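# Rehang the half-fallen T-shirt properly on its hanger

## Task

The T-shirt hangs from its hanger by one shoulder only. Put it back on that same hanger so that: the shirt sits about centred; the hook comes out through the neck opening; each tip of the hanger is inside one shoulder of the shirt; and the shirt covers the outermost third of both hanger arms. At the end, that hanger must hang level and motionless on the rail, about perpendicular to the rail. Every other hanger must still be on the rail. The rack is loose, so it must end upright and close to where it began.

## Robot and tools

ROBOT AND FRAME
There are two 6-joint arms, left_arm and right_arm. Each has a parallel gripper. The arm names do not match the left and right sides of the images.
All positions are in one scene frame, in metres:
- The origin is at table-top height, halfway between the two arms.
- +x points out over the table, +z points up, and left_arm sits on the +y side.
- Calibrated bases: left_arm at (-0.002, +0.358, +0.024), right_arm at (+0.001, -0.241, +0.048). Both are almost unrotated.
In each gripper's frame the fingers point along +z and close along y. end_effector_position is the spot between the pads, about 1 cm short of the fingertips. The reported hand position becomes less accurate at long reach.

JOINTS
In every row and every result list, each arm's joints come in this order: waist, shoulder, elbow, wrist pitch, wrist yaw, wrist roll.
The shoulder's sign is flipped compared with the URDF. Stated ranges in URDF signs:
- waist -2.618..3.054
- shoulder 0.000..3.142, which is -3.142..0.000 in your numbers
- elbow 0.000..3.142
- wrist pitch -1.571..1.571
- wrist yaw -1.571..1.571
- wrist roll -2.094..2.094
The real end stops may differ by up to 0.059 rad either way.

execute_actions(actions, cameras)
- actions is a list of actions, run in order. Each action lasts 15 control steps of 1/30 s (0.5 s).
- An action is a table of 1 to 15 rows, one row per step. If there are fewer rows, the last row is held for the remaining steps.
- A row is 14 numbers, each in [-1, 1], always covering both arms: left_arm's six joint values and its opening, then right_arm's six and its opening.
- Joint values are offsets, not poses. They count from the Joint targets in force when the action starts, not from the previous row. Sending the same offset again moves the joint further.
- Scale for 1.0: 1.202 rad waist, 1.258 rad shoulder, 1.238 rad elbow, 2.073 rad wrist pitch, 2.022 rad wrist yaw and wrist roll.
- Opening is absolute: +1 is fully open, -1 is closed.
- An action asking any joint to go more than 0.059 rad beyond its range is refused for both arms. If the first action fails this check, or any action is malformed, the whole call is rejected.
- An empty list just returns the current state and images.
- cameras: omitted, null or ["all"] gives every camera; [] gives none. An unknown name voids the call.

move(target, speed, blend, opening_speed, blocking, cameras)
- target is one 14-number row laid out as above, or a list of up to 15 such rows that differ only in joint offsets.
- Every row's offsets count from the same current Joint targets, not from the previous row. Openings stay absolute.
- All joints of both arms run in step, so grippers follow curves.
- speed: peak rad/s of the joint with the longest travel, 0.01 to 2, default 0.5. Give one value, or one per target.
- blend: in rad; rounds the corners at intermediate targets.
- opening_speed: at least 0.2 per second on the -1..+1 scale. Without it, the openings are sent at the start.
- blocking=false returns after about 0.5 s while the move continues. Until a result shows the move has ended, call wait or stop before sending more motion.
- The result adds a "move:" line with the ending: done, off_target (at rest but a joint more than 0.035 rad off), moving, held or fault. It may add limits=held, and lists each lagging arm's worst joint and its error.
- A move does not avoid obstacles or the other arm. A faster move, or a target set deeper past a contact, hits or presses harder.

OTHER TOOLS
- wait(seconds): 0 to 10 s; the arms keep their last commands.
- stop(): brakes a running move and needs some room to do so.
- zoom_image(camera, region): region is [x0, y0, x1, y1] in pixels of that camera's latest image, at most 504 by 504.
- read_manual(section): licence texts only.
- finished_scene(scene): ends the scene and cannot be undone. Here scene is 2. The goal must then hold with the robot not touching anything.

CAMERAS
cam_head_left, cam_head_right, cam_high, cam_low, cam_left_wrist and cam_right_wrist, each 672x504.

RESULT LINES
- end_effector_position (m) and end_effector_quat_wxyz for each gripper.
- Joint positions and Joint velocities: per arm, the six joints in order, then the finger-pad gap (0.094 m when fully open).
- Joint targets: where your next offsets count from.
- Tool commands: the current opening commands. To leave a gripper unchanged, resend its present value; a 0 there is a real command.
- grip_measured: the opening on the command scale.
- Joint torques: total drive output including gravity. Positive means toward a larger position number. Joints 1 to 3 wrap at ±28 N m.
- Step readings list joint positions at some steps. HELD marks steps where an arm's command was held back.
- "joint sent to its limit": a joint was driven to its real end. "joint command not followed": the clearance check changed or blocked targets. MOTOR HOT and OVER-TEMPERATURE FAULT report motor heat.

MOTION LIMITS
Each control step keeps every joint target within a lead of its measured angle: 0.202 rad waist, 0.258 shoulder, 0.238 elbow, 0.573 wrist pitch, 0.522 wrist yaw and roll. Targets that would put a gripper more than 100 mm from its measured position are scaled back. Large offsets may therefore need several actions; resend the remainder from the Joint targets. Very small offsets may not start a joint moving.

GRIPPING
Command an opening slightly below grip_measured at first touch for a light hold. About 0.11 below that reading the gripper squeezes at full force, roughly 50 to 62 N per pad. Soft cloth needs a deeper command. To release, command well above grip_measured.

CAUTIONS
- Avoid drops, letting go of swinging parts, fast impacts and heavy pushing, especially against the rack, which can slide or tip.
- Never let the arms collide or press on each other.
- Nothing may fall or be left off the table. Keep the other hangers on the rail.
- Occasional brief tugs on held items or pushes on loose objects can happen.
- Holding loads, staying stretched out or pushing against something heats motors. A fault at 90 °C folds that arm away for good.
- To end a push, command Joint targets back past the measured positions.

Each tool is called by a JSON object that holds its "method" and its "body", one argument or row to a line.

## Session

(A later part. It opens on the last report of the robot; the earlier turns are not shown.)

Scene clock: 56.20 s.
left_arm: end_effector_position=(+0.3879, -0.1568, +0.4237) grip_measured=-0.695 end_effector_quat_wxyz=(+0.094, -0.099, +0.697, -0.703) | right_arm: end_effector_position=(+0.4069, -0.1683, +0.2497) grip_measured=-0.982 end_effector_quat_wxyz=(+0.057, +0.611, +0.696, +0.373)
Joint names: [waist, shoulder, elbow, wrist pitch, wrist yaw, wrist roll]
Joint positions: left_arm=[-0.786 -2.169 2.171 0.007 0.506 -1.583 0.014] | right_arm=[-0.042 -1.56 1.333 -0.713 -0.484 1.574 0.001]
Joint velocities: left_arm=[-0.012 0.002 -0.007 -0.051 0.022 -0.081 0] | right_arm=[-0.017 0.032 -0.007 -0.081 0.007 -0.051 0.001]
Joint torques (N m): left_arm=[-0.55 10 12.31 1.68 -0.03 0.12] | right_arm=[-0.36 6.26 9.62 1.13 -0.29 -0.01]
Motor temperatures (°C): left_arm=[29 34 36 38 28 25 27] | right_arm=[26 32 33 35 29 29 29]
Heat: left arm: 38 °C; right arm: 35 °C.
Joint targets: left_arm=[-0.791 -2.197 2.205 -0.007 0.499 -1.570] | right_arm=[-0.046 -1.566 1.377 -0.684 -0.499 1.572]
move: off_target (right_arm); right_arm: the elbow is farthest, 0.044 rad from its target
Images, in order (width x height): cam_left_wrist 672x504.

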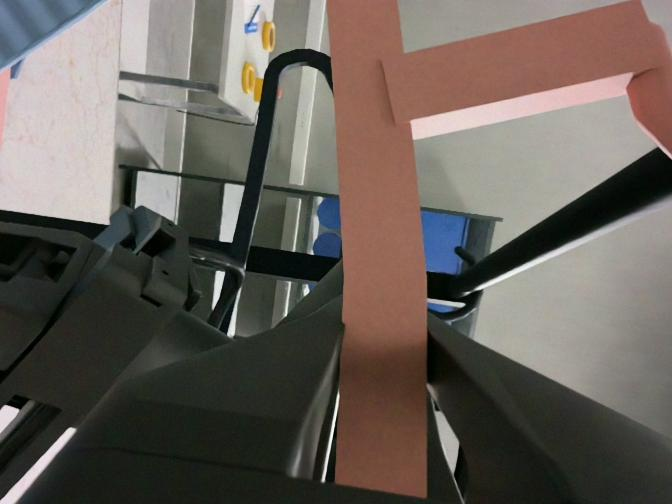

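{"method": "move", "body": {
  "target": [0,0,0,0,0,0,-0.85,0,0,0,0,0,0,-1],
  "opening_speed": 0.2,
  "cameras": ["cam_left_wrist","cam_head_left","cam_low"]
}}

Scene clock: 57.30 s.
left_arm: end_effector_position=(+0.3874, -0.1570, +0.4226) grip_measured=-0.771 end_effector_quat_wxyz=(+0.092, -0.100, +0.699, -0.702) | right_arm: end_effector_position=(+0.4072, -0.1683, +0.2499) grip_measured=-0.982 end_effector_quat_wxyz=(+0.057, +0.611, +0.696, +0.374)
Joint names: [waist, shoulder, elbow, wrist pitch, wrist yaw, wrist roll]
Joint positions: left_arm=[-0.786 -2.169 2.171 0.002 0.509 -1.584 0.011] | right_arm=[-0.042 -1.56 1.333 -0.711 -0.484 1.574 0.001]
Joint velocities: left_arm=[0.017 0.007 -0.002 -0.037 -0.095 -0.095 0] | right_arm=[0.007 0.002 0.002 0.037 -0.007 -0.022 -0.001]
Joint torques (N m): left_arm=[-0.53 10.09 12.29 1.71 -0.04 0.16] | right_arm=[-0.35 6.26 9.59 1.13 -0.28 -0.01]
Motor temperatures (°C): left_arm=[29 34 36 38 28 25 27] | right_arm=[26 32 33 35 29 29 29]
Heat: left arm: 38 °C; right arm: 35 °C.
Joint targets: left_arm=[-0.791 -2.197 2.205 -0.007 0.499 -1.570] | right_arm=[-0.046 -1.566 1.377 -0.684 -0.499 1.572]
move: off_target (right_arm); right_arm: the elbow is farthest, 0.044 rad from its target
Images, in order (width x height): cam_head_left 672x504, cam_low 672x504, cam_left_wrist 672x504.

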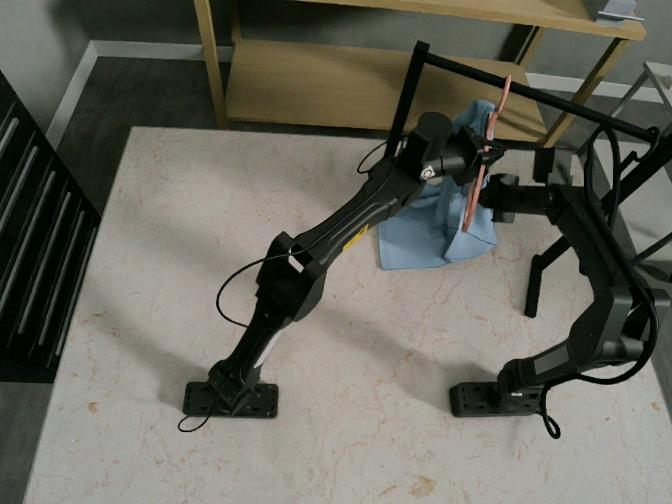

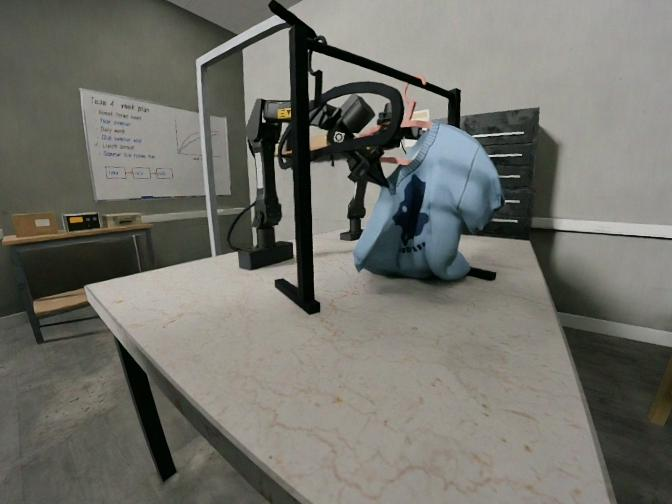

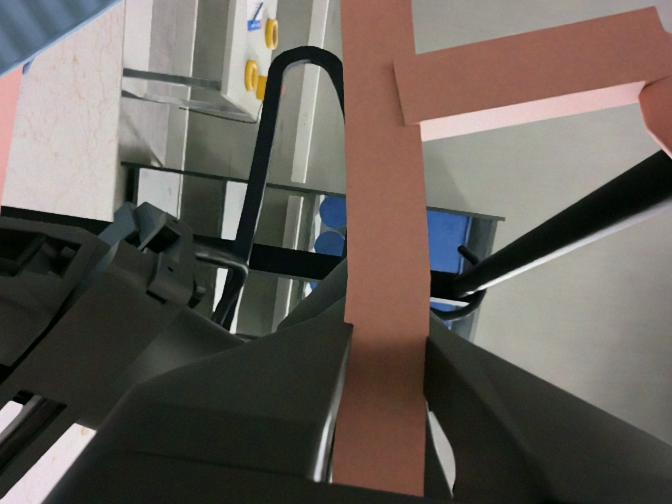

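{"method": "move", "body": {
  "target": [
    [0,0,0,0,0,0,-0.95,0.03,0.1717,-0.138,-0.022,0,0,-1],
    [0,0,0,0,0,0,-0.95,0.0774,0.4483,-0.2544,-0.1196,0,0,-1]
  ],
  "speed": 0.25,
  "blend": 0.05
}}

Scene clock: 60.80 s.
left_arm: end_effector_position=(+0.3883, -0.1570, +0.4227) grip_measured=-0.772 end_effector_quat_wxyz=(+0.091, -0.106, +0.698, -0.703) | right_arm: end_effector_position=(+0.2730, -0.1421, +0.2978) grip_measured=-0.982 end_effector_quat_wxyz=(+0.080, +0.561, +0.715, +0.409)
Joint names: [waist, shoulder, elbow, wrist pitch, wrist yaw, wrist roll]
Joint positions: left_arm=[-0.788 -2.169 2.171 0.002 0.5 -1.595 0.011] | right_arm=[0.04 -1.02 1.079 -0.887 -0.484 1.574 0.001]
Joint velocities: left_arm=[0.007 0.002 0.002 -0.022 -0.037 -0.007 0] | right_arm=[0.012 0.007 0.012 0.007 -0.037 -0.037 0]
Joint torques (N m): left_arm=[-0.25 9.88 12.33 1.71 -0.06 0.22] | right_arm=[0.51 3.12 5 0.59 -0.27 -0.01]
Motor temperatures (°C): left_arm=[29 34 36 38 28 25 28] | right_arm=[26 32 33 35 29 29 29]
Heat: left arm: 38 °C; right arm: 35 °C.
Joint targets: left_arm=[-0.791 -2.197 2.205 -0.007 0.499 -1.570] | right_arm=[0.047 -1.002 1.062 -0.932 -0.499 1.572]
move: off_target (right_arm); right_arm: the wrist pitch is farthest, 0.044 rad from its target

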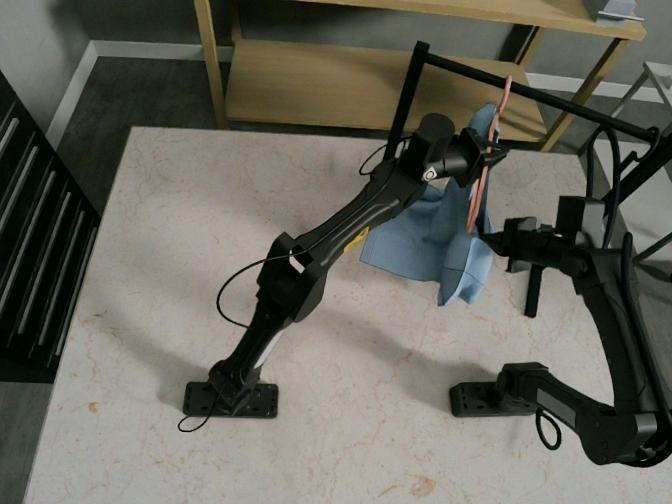

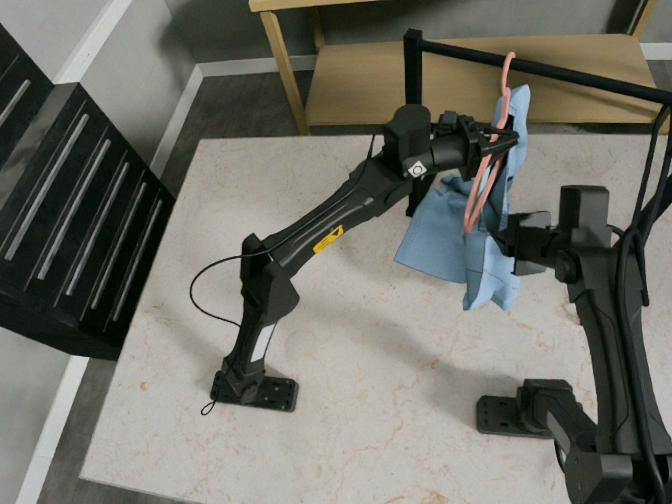

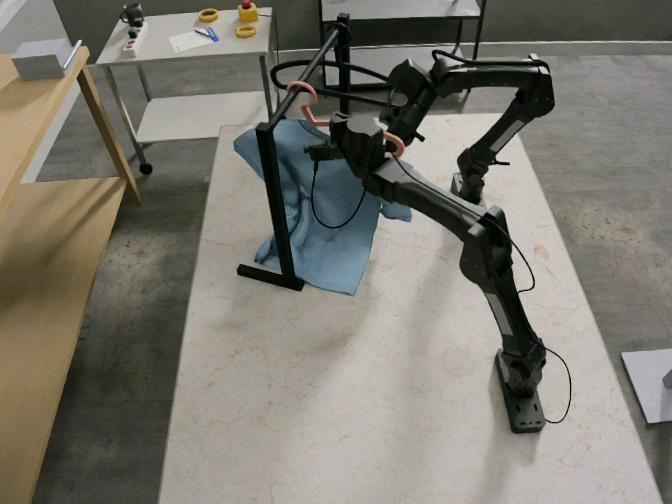

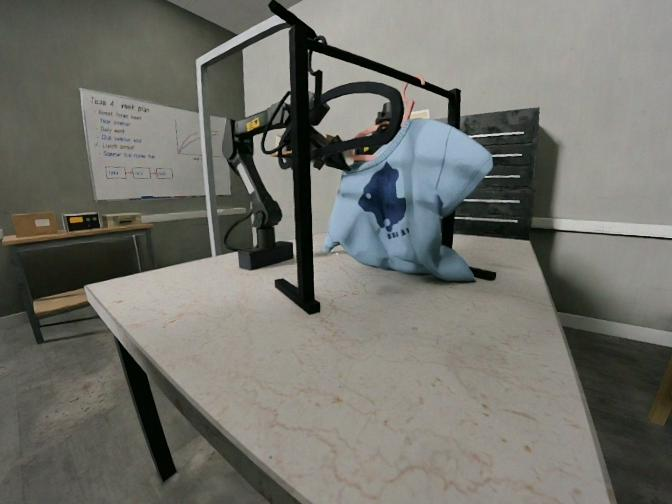

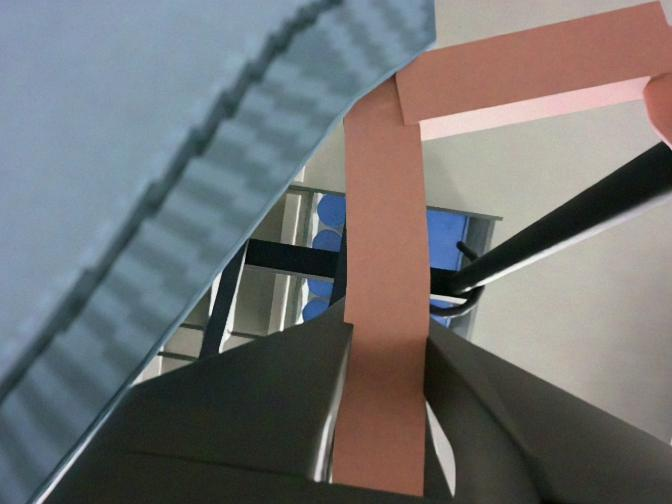

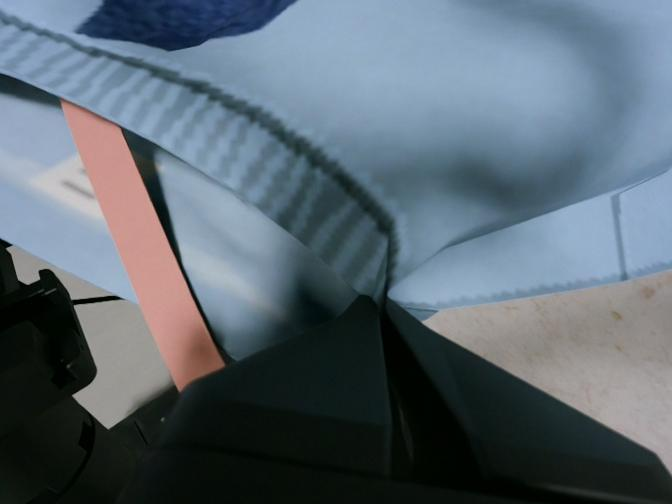

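{"method": "move", "body": {
  "target": [0,0,0,0,0,0,-0.95,0.04,0.01,0.135,-0.0872,0,0,-1],
  "speed": 0.2,
  "cameras": ["cam_head_left","cam_low","cam_right_wrist","cam_left_wrist"]
}}

Scene clock: 62.67 s.
left_arm: end_effector_position=(+0.3861, -0.1578, +0.4244) grip_measured=-0.772 end_effector_quat_wxyz=(+0.085, -0.106, +0.697, -0.704) | right_arm: end_effector_position=(+0.2467, -0.1324, +0.3144) grip_measured=-0.982 end_effector_quat_wxyz=(+0.049, +0.557, +0.731, +0.390)
Joint names: [waist, shoulder, elbow, wrist pitch, wrist yaw, wrist roll]
Joint positions: left_arm=[-0.789 -2.169 2.175 0.002 0.506 -1.606 0.011] | right_arm=[0.085 -1.017 1.189 -1.065 -0.483 1.574 0.001]
Joint velocities: left_arm=[-0.002 -0.012 -0.012 0.007 -0.007 0.022 0.001] | right_arm=[-0.012 0.007 -0.002 -0.007 0.022 -0.051 -0.001]
Joint torques (N m): left_arm=[-0.13 9.99 11.79 1.76 -0.07 0.37] | right_arm=[0.73 3.69 8.8 0.53 -0.29 -0.02]
Motor temperatures (°C): left_arm=[29 35 36 38 28 25 28] | right_arm=[26 32 33 35 29 29 29]
Heat: left arm: 38 °C; right arm: 35 °C.
Joint targets: left_arm=[-0.792 -2.197 2.205 -0.007 0.499 -1.570] | right_arm=[0.095 -0.989 1.229 -1.112 -0.499 1.572]
move: off_target (left_arm, right_arm); left_arm: the wrist roll is farthest, 0.036 rad from its target; right_arm: the wrist pitch is farthest, 0.047 rad from its target
Images, in order (width x height): cam_head_left 672x504, cam_low 672x504, cam_left_wrist 672x504, cam_right_wrist 672x504.

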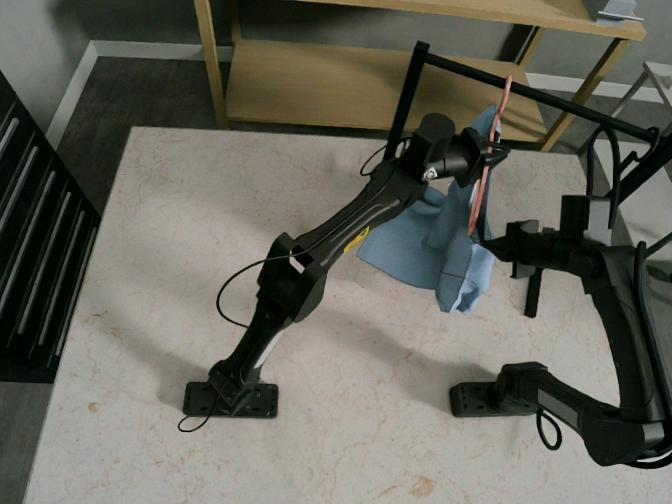

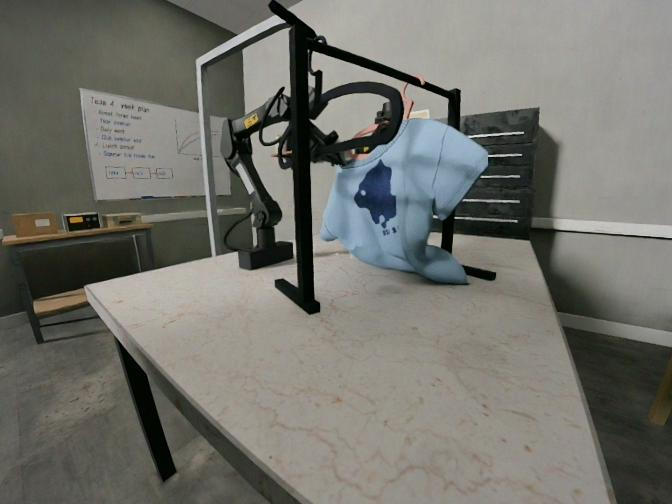

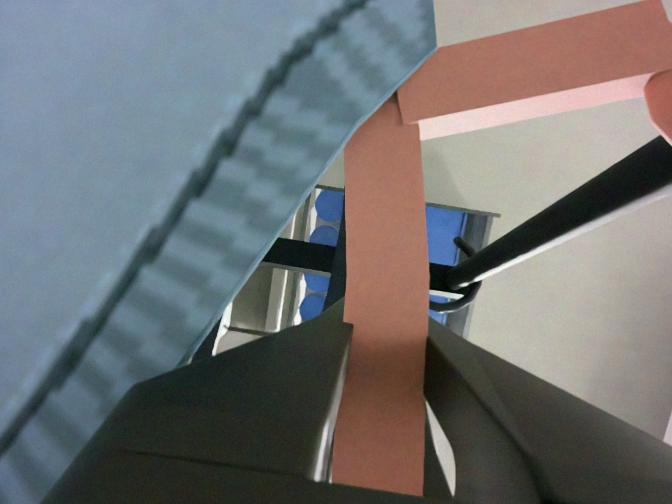

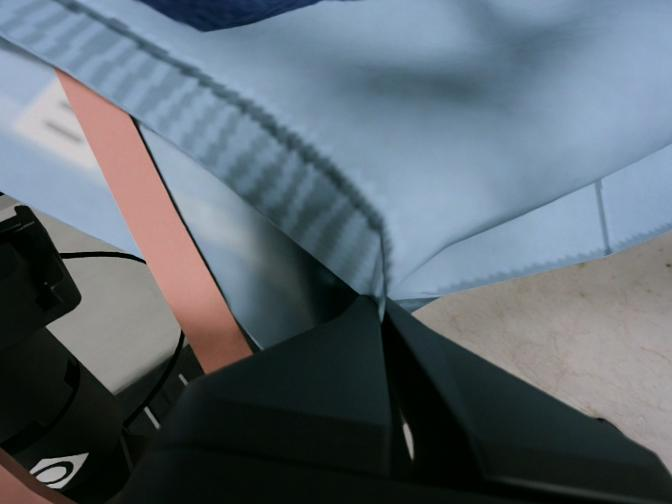

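{"method": "move", "body": {
  "target": [0,0,0,0,0,0,-0.95,0.01,0.0305,0.0648,-0.0577,0,0,-1],
  "speed": 0.15,
  "cameras": ["cam_head_left","cam_low","cam_right_wrist","cam_high"]
}}

{"method": "zoom_image", "body": {
  "camera": "cam_low",
  "region": [280, 60, 500, 300]
}}

{"method": "zoom_image", "body": {
  "camera": "cam_head_left",
  "region": [400, 60, 560, 320]
}}

Scene clock: 66.10 s.
left_arm: end_effector_position=(+0.3845, -0.1586, +0.4255) grip_measured=-0.772 end_effector_quat_wxyz=(+0.079, -0.108, +0.696, -0.706) | right_arm: end_effector_position=(+0.2255, -0.1338, +0.3358) grip_measured=-0.982 end_effector_quat_wxyz=(+0.053, +0.555, +0.733, +0.390)
Joint names: [waist, shoulder, elbow, wrist pitch, wrist yaw, wrist roll]
Joint positions: left_arm=[-0.791 -2.169 2.177 0.002 0.509 -1.618 0.011] | right_arm=[0.095 -0.977 1.268 -1.176 -0.472 1.575 0.001]
Joint velocities: left_arm=[-0.012 0.002 -0.002 -0.022 0.066 -0.007 0] | right_arm=[0.002 -0.007 -0.002 -0.007 -0.007 0.007 0.001]
Joint torques (N m): left_arm=[0.06 9.77 11.74 1.76 -0.09 0.5] | right_arm=[0.94 2.89 8.66 0.42 -0.4 -0.02]
Motor temperatures (°C): left_arm=[29 35 36 39 28 25 28] | right_arm=[26 32 33 35 29 29 29]
Heat: left arm: 39 °C; right arm: 35 °C.
Joint targets: left_arm=[-0.791 -2.197 2.205 -0.007 0.499 -1.570] | right_arm=[0.107 -0.951 1.309 -1.232 -0.499 1.572]
move: off_target (left_arm, right_arm); left_arm: the wrist roll is farthest, 0.048 rad from its target; right_arm: the wrist pitch is farthest, 0.056 rad from its target
Images, in order (width x height): cam_head_left 672x504, cam_high 672x504, cam_low 672x504, cam_right_wrist 672x504.

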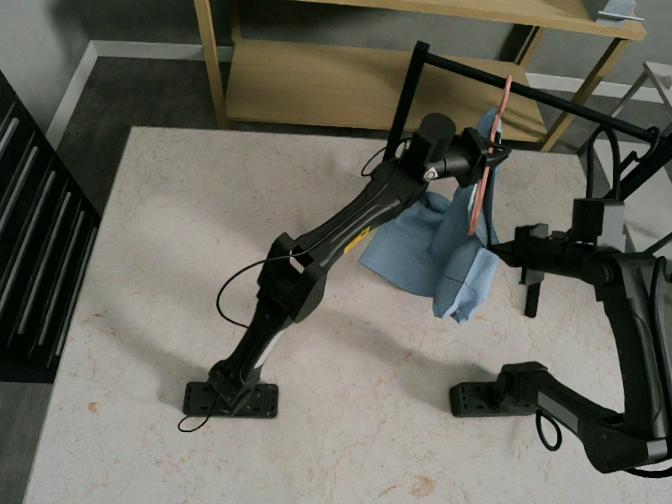

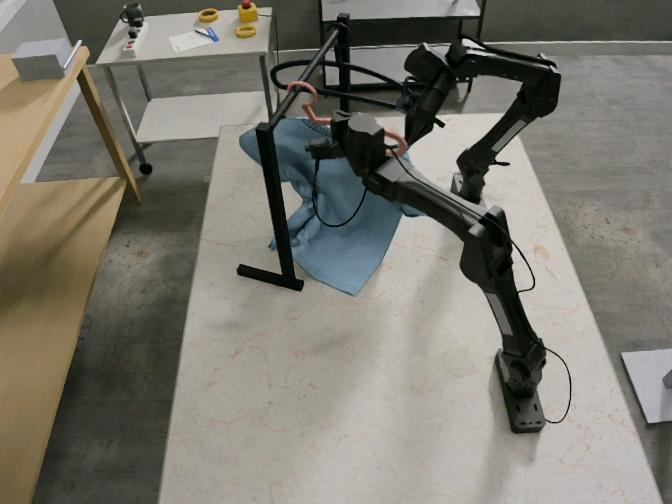

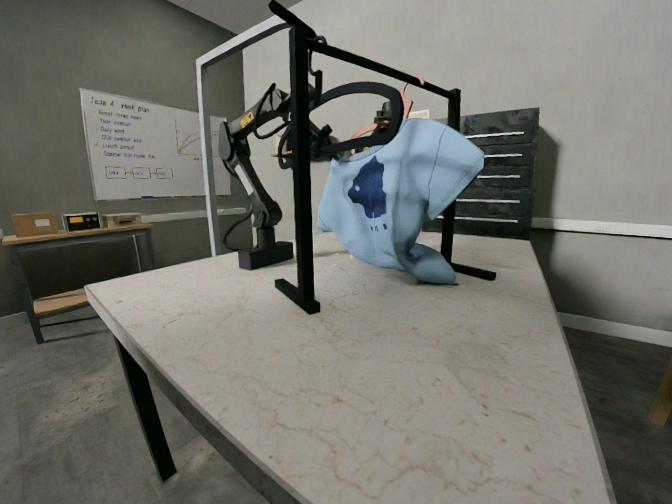

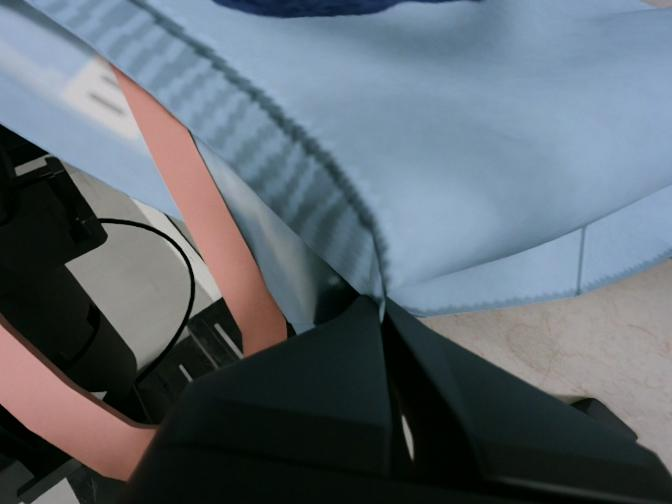

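Scaled by 2.100 from the camera's 672x504 image, which has a finer 960x720 frame.

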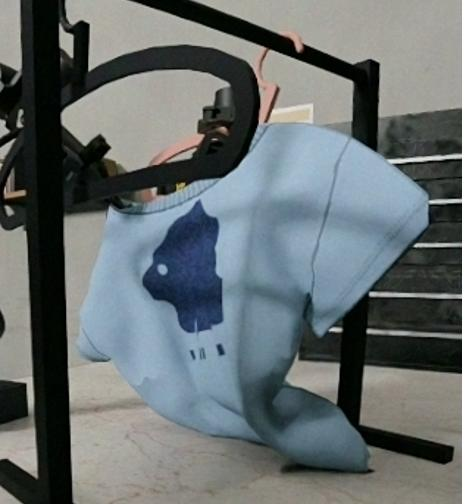

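Scaled by 1.938 from the camera's 672x504 image, which has a finer 960x720 frame.

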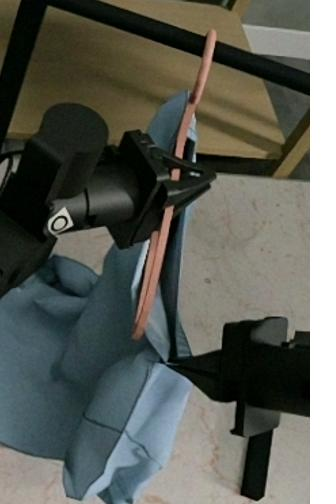

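{"method": "move", "body": {
  "target": [0,0,0,0,0,0,-0.95,0.0537,-0.1633,0.3494,-0.1091,0,0,-1],
  "speed": 0.2,
  "cameras": ["cam_head_left","cam_low","cam_right_wrist","cam_high"]
}}

{"method": "zoom_image", "body": {
  "camera": "cam_low",
  "region": [280, 60, 500, 300]
}}

{"method": "zoom_image", "body": {
  "camera": "cam_head_left",
  "region": [400, 60, 560, 320]
}}

Scene clock: 69.13 s.
left_arm: end_effector_position=(+0.3797, -0.1605, +0.4286) grip_measured=-0.772 end_effector_quat_wxyz=(+0.072, -0.103, +0.694, -0.709) | right_arm: end_effector_position=(+0.2247, -0.1225, +0.4011) grip_measured=-0.982 end_effector_quat_wxyz=(+0.041, +0.541, +0.750, +0.378)
Joint names: [waist, shoulder, elbow, wrist pitch, wrist yaw, wrist roll]
Joint positions: left_arm=[-0.796 -2.169 2.184 0.002 0.523 -1.624 0.011] | right_arm=[0.157 -1.168 1.689 -1.432 -0.45 1.575 0.001]
Joint velocities: left_arm=[-0.012 -0.002 -0.007 0.007 -0.051 0.051 0] | right_arm=[-0.007 0.017 -0.027 -0.066 -0.022 -0.037 0]
Joint torques (N m): left_arm=[0.44 9.95 10.96 1.74 -0.24 0.55] | right_arm=[1.1 2.28 8.79 0.67 -0.62 -0.03]
Motor temperatures (°C): left_arm=[29 35 36 39 28 25 28] | right_arm=[26 32 33 34 29 29 29]
Heat: left arm: 39 °C; right arm: 34 °C.
Joint targets: left_arm=[-0.792 -2.197 2.205 -0.007 0.499 -1.570] | right_arm=[0.172 -1.156 1.742 -1.458 -0.499 1.572]
move: off_target (left_arm, right_arm); left_arm: the wrist roll is farthest, 0.054 rad from its target; right_arm: the elbow is farthest, 0.053 rad from its target
Images, in order (width x height): cam_head_left 672x504, cam_high 672x504, cam_low 672x504, cam_right_wrist 672x504.

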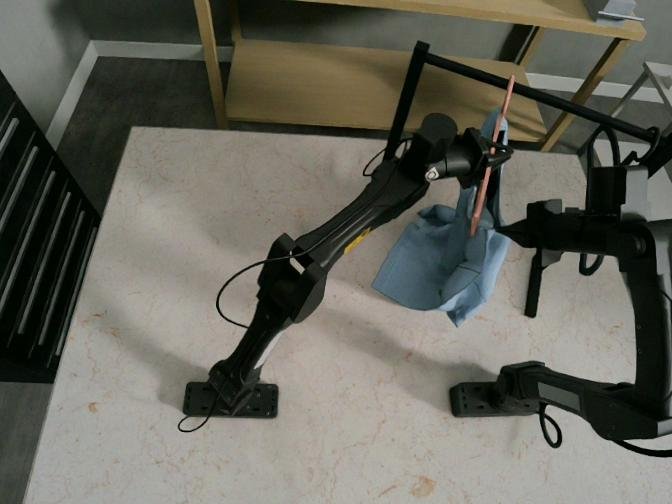

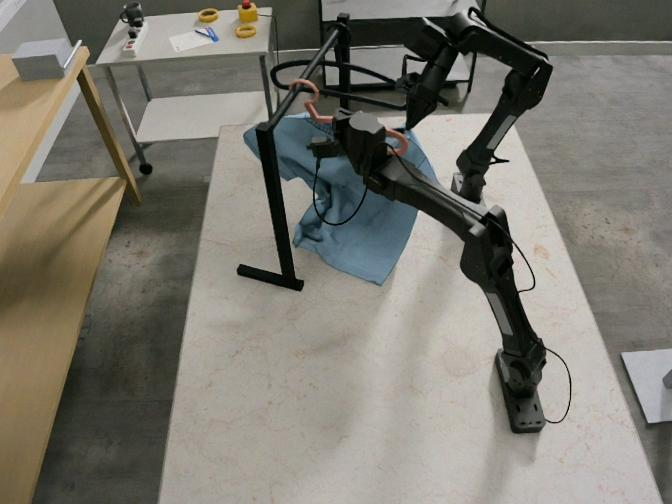

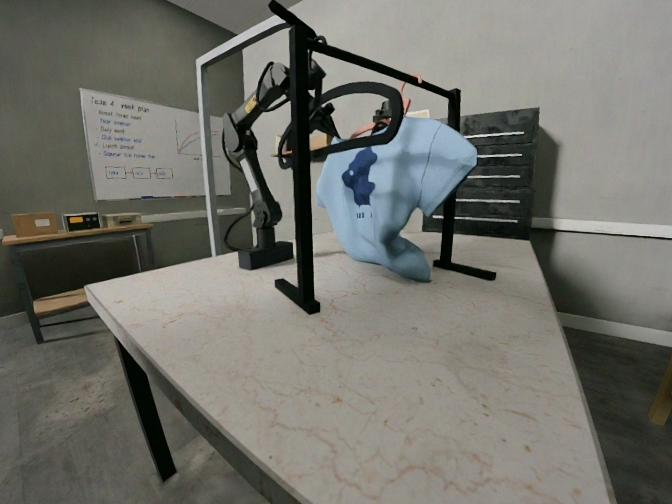

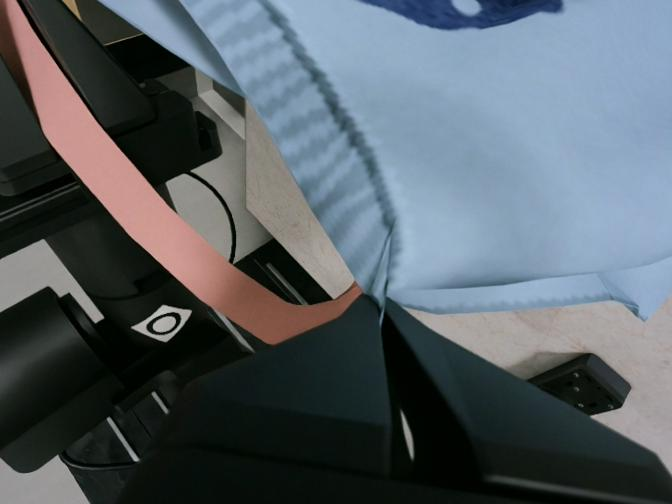

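Scaled by 2.100 from the camera's 672x504 image, which has a finer 960x720 frame.

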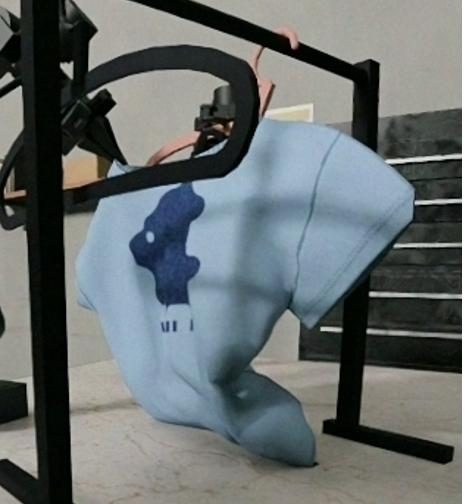

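Scaled by 1.938 from the camera's 672x504 image, which has a finer 960x720 frame.

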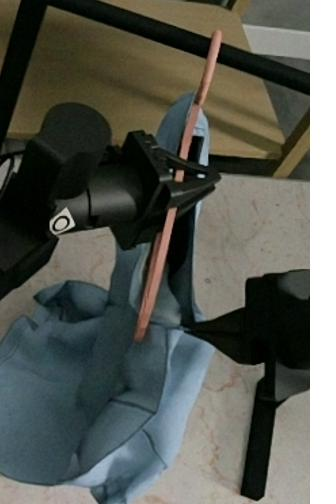

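{"method": "move", "body": {
  "target": [
    [0,0,0,0,0,0,-0.95,-0.0537,0.18,-0.3494,0.1091,0,0,-1],
    [0,0,0,0,0,0,-0.95,0.1097,0.1088,-0.2343,0.0734,0,0,-1]
  ],
  "speed": 0.25,
  "blend": 0.05,
  "cameras": ["cam_head_left","cam_low","cam_right_wrist","cam_high"]
}}

{"method": "zoom_image", "body": {
  "camera": "cam_high",
  "region": [230, 60, 450, 300]
}}

{"method": "zoom_image", "body": {
  "camera": "cam_head_left",
  "region": [400, 60, 560, 320]
}}

Scene clock: 73.23 s.
left_arm: end_effector_position=(+0.3799, -0.1605, +0.4286) grip_measured=-0.772 end_effector_quat_wxyz=(+0.073, -0.103, +0.694, -0.708) | right_arm: end_effector_position=(+0.2053, -0.0950, +0.3668) grip_measured=-0.982 end_effector_quat_wxyz=(+0.034, +0.480, +0.780, +0.399)
Joint names: [waist, shoulder, elbow, wrist pitch, wrist yaw, wrist roll]
Joint positions: left_arm=[-0.796 -2.169 2.184 0.002 0.521 -1.624 0.011] | right_arm=[0.287 -1.025 1.414 -1.243 -0.45 1.575 0.001]
Joint velocities: left_arm=[0.007 0.002 -0.022 0.007 0.022 -0.051 -0.001] | right_arm=[-0.002 0.002 -0.012 0.007 0.022 0.037 0]
Joint torques (N m): left_arm=[0.44 9.94 11.1 1.77 -0.2 0.56] | right_arm=[1.2 0.95 8.09 0.41 -0.6 -0.03]
Motor temperatures (°C): left_arm=[29 35 36 39 28 26 28] | right_arm=[26 32 33 34 29 29 29]
Heat: left arm: 39 °C; right arm: 34 °C.
Joint targets: left_arm=[-0.792 -2.197 2.205 -0.007 0.499 -1.570] | right_arm=[0.303 -1.019 1.452 -1.306 -0.499 1.572]
move: off_target (left_arm, right_arm); left_arm: the wrist roll is farthest, 0.054 rad from its target; right_arm: the wrist pitch is farthest, 0.062 rad from its target
Images, in order (width x height): cam_head_left 672x504, cam_high 672x504, cam_low 672x504, cam_right_wrist 672x504.

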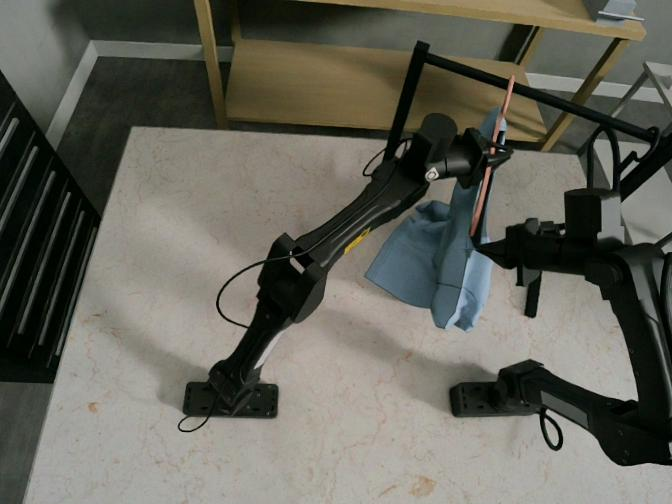

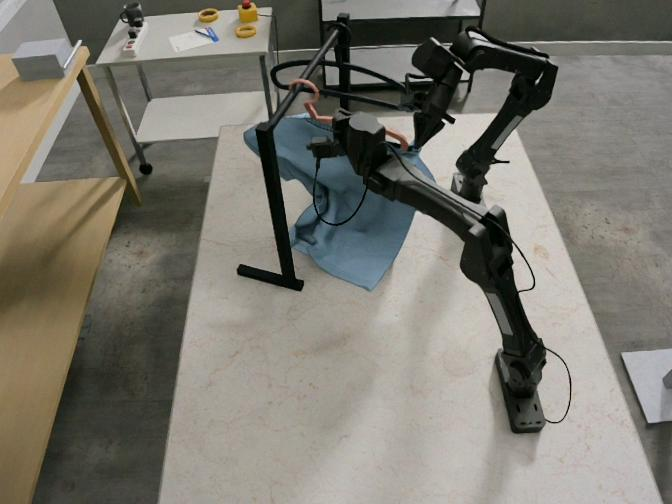

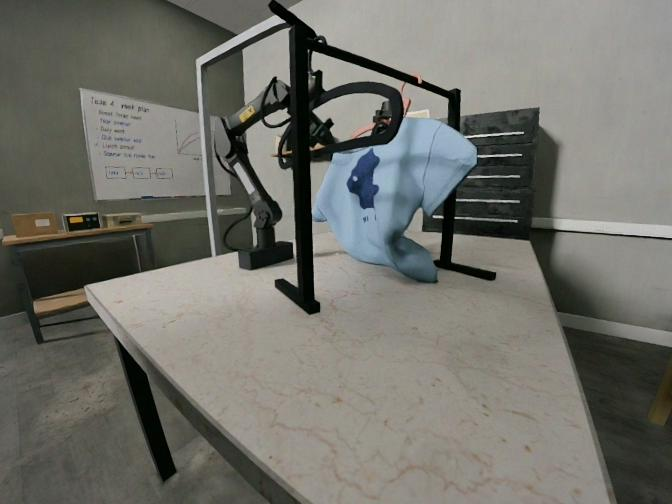

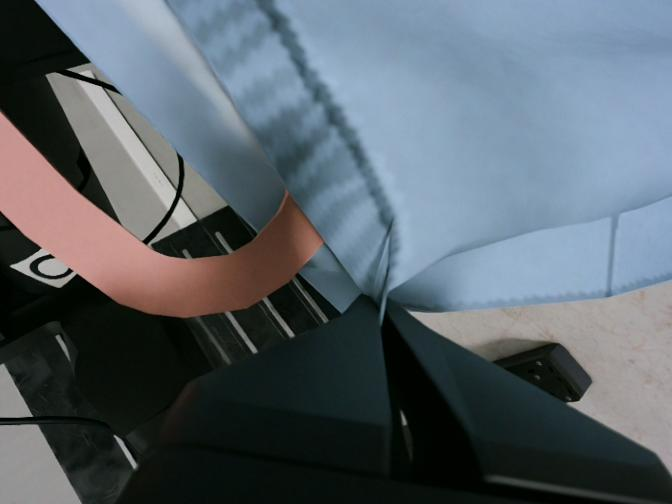

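Scaled by 2.100 from the camera's 672x504 image, which has a finer 960x720 frame.

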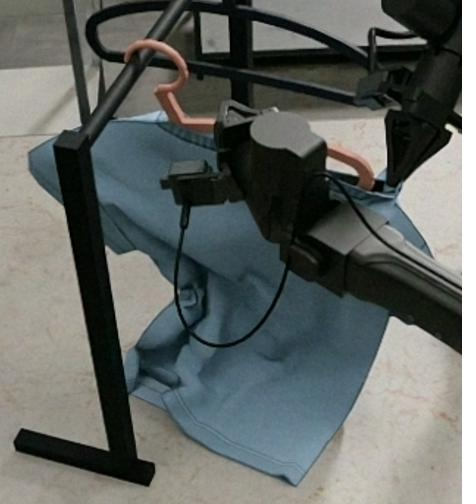

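Scaled by 1.938 from the camera's 672x504 image, which has a finer 960x720 frame.

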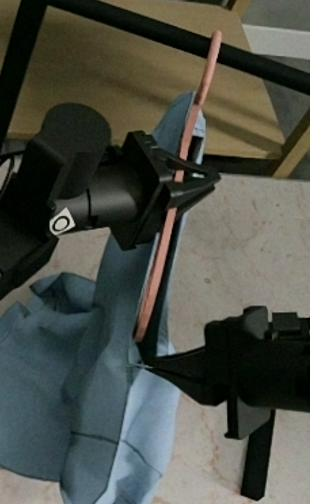

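{"method": "move", "body": {
  "target": [0,0,0,0,0,0,-0.95,0,-0.1213,0.2875,-0.098,0,0,-1],
  "speed": 0.2,
  "cameras": ["cam_head_left","cam_low","cam_right_wrist","cam_high"]
}}

{"method": "zoom_image", "body": {
  "camera": "cam_high",
  "region": [230, 60, 450, 300]
}}

{"method": "zoom_image", "body": {
  "camera": "cam_head_left",
  "region": [400, 60, 560, 320]
}}

Scene clock: 75.70 s.
left_arm: end_effector_position=(+0.3802, -0.1604, +0.4286) grip_measured=-0.772 end_effector_quat_wxyz=(+0.074, -0.103, +0.694, -0.708) | right_arm: end_effector_position=(+0.2050, -0.0941, +0.4199) grip_measured=-0.982 end_effector_quat_wxyz=(+0.028, +0.482, +0.782, +0.394)
Joint names: [waist, shoulder, elbow, wrist pitch, wrist yaw, wrist roll]
Joint positions: left_arm=[-0.796 -2.169 2.184 0.002 0.52 -1.621 0.011] | right_arm=[0.291 -1.18 1.767 -1.458 -0.45 1.575 0.001]
Joint velocities: left_arm=[0.002 -0.012 -0.007 -0.037 -0.007 -0.022 0] | right_arm=[0.002 0.002 0.002 0.066 0.007 -0.022 0]
Joint torques (N m): left_arm=[0.43 10.06 10.97 1.72 -0.21 0.55] | right_arm=[0.92 1.7 7.61 0.5 -0.6 -0.03]
Motor temperatures (°C): left_arm=[29 35 36 39 28 26 28] | right_arm=[26 31 33 34 29 29 29]
Heat: left arm: 39 °C; right arm: 34 °C.
Joint targets: left_arm=[-0.792 -2.197 2.205 -0.007 0.499 -1.570] | right_arm=[0.304 -1.172 1.808 -1.509 -0.499 1.572]
move: off_target (left_arm, right_arm); left_arm: the wrist roll is farthest, 0.051 rad from its target; right_arm: the wrist pitch is farthest, 0.051 rad from its target
Images, in order (width x height): cam_head_left 672x504, cam_high 672x504, cam_low 672x504, cam_right_wrist 672x504.

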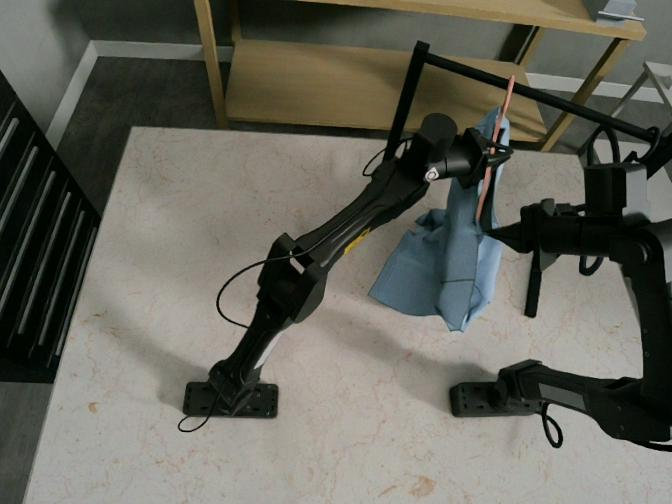

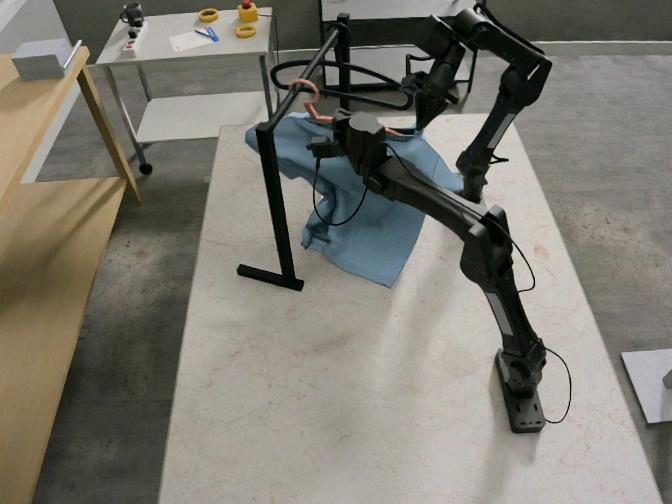

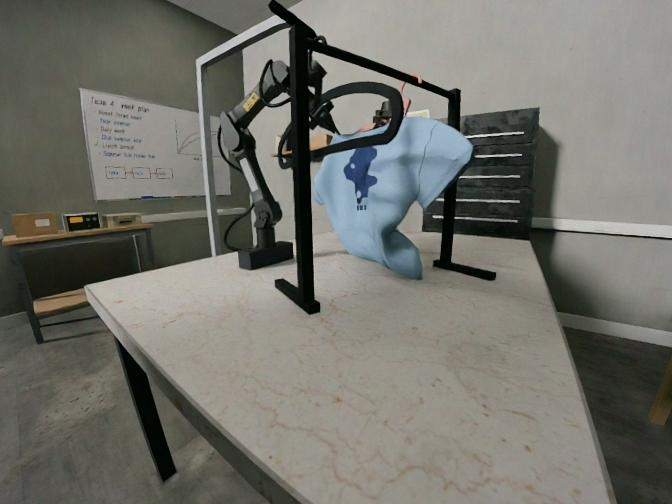

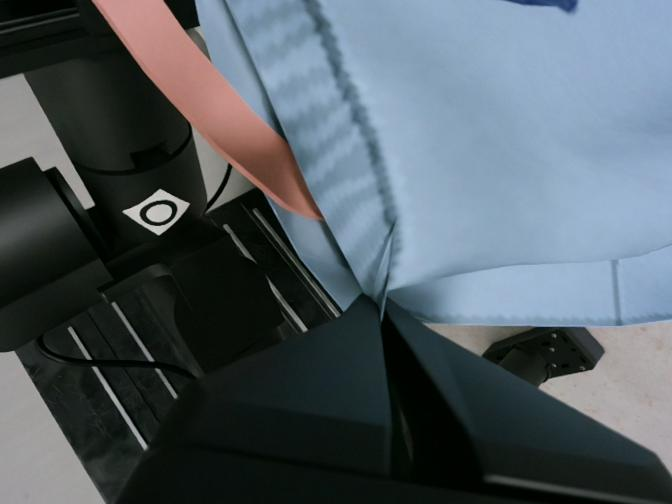

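Scaled by 2.100 from the camera's 672x504 image, which has a finer 960x720 frame.

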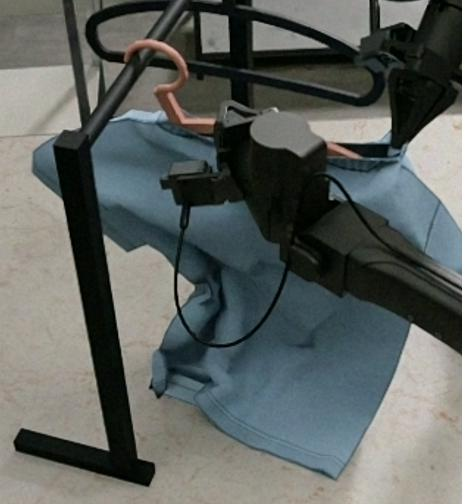

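Scaled by 1.938 from the camera's 672x504 image, which has a finer 960x720 frame.

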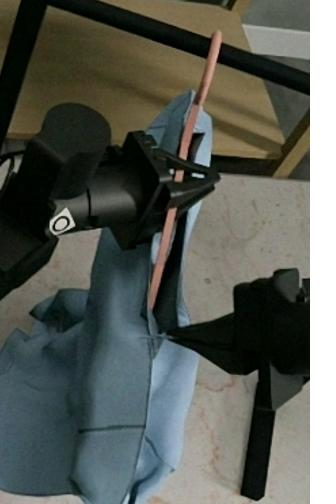

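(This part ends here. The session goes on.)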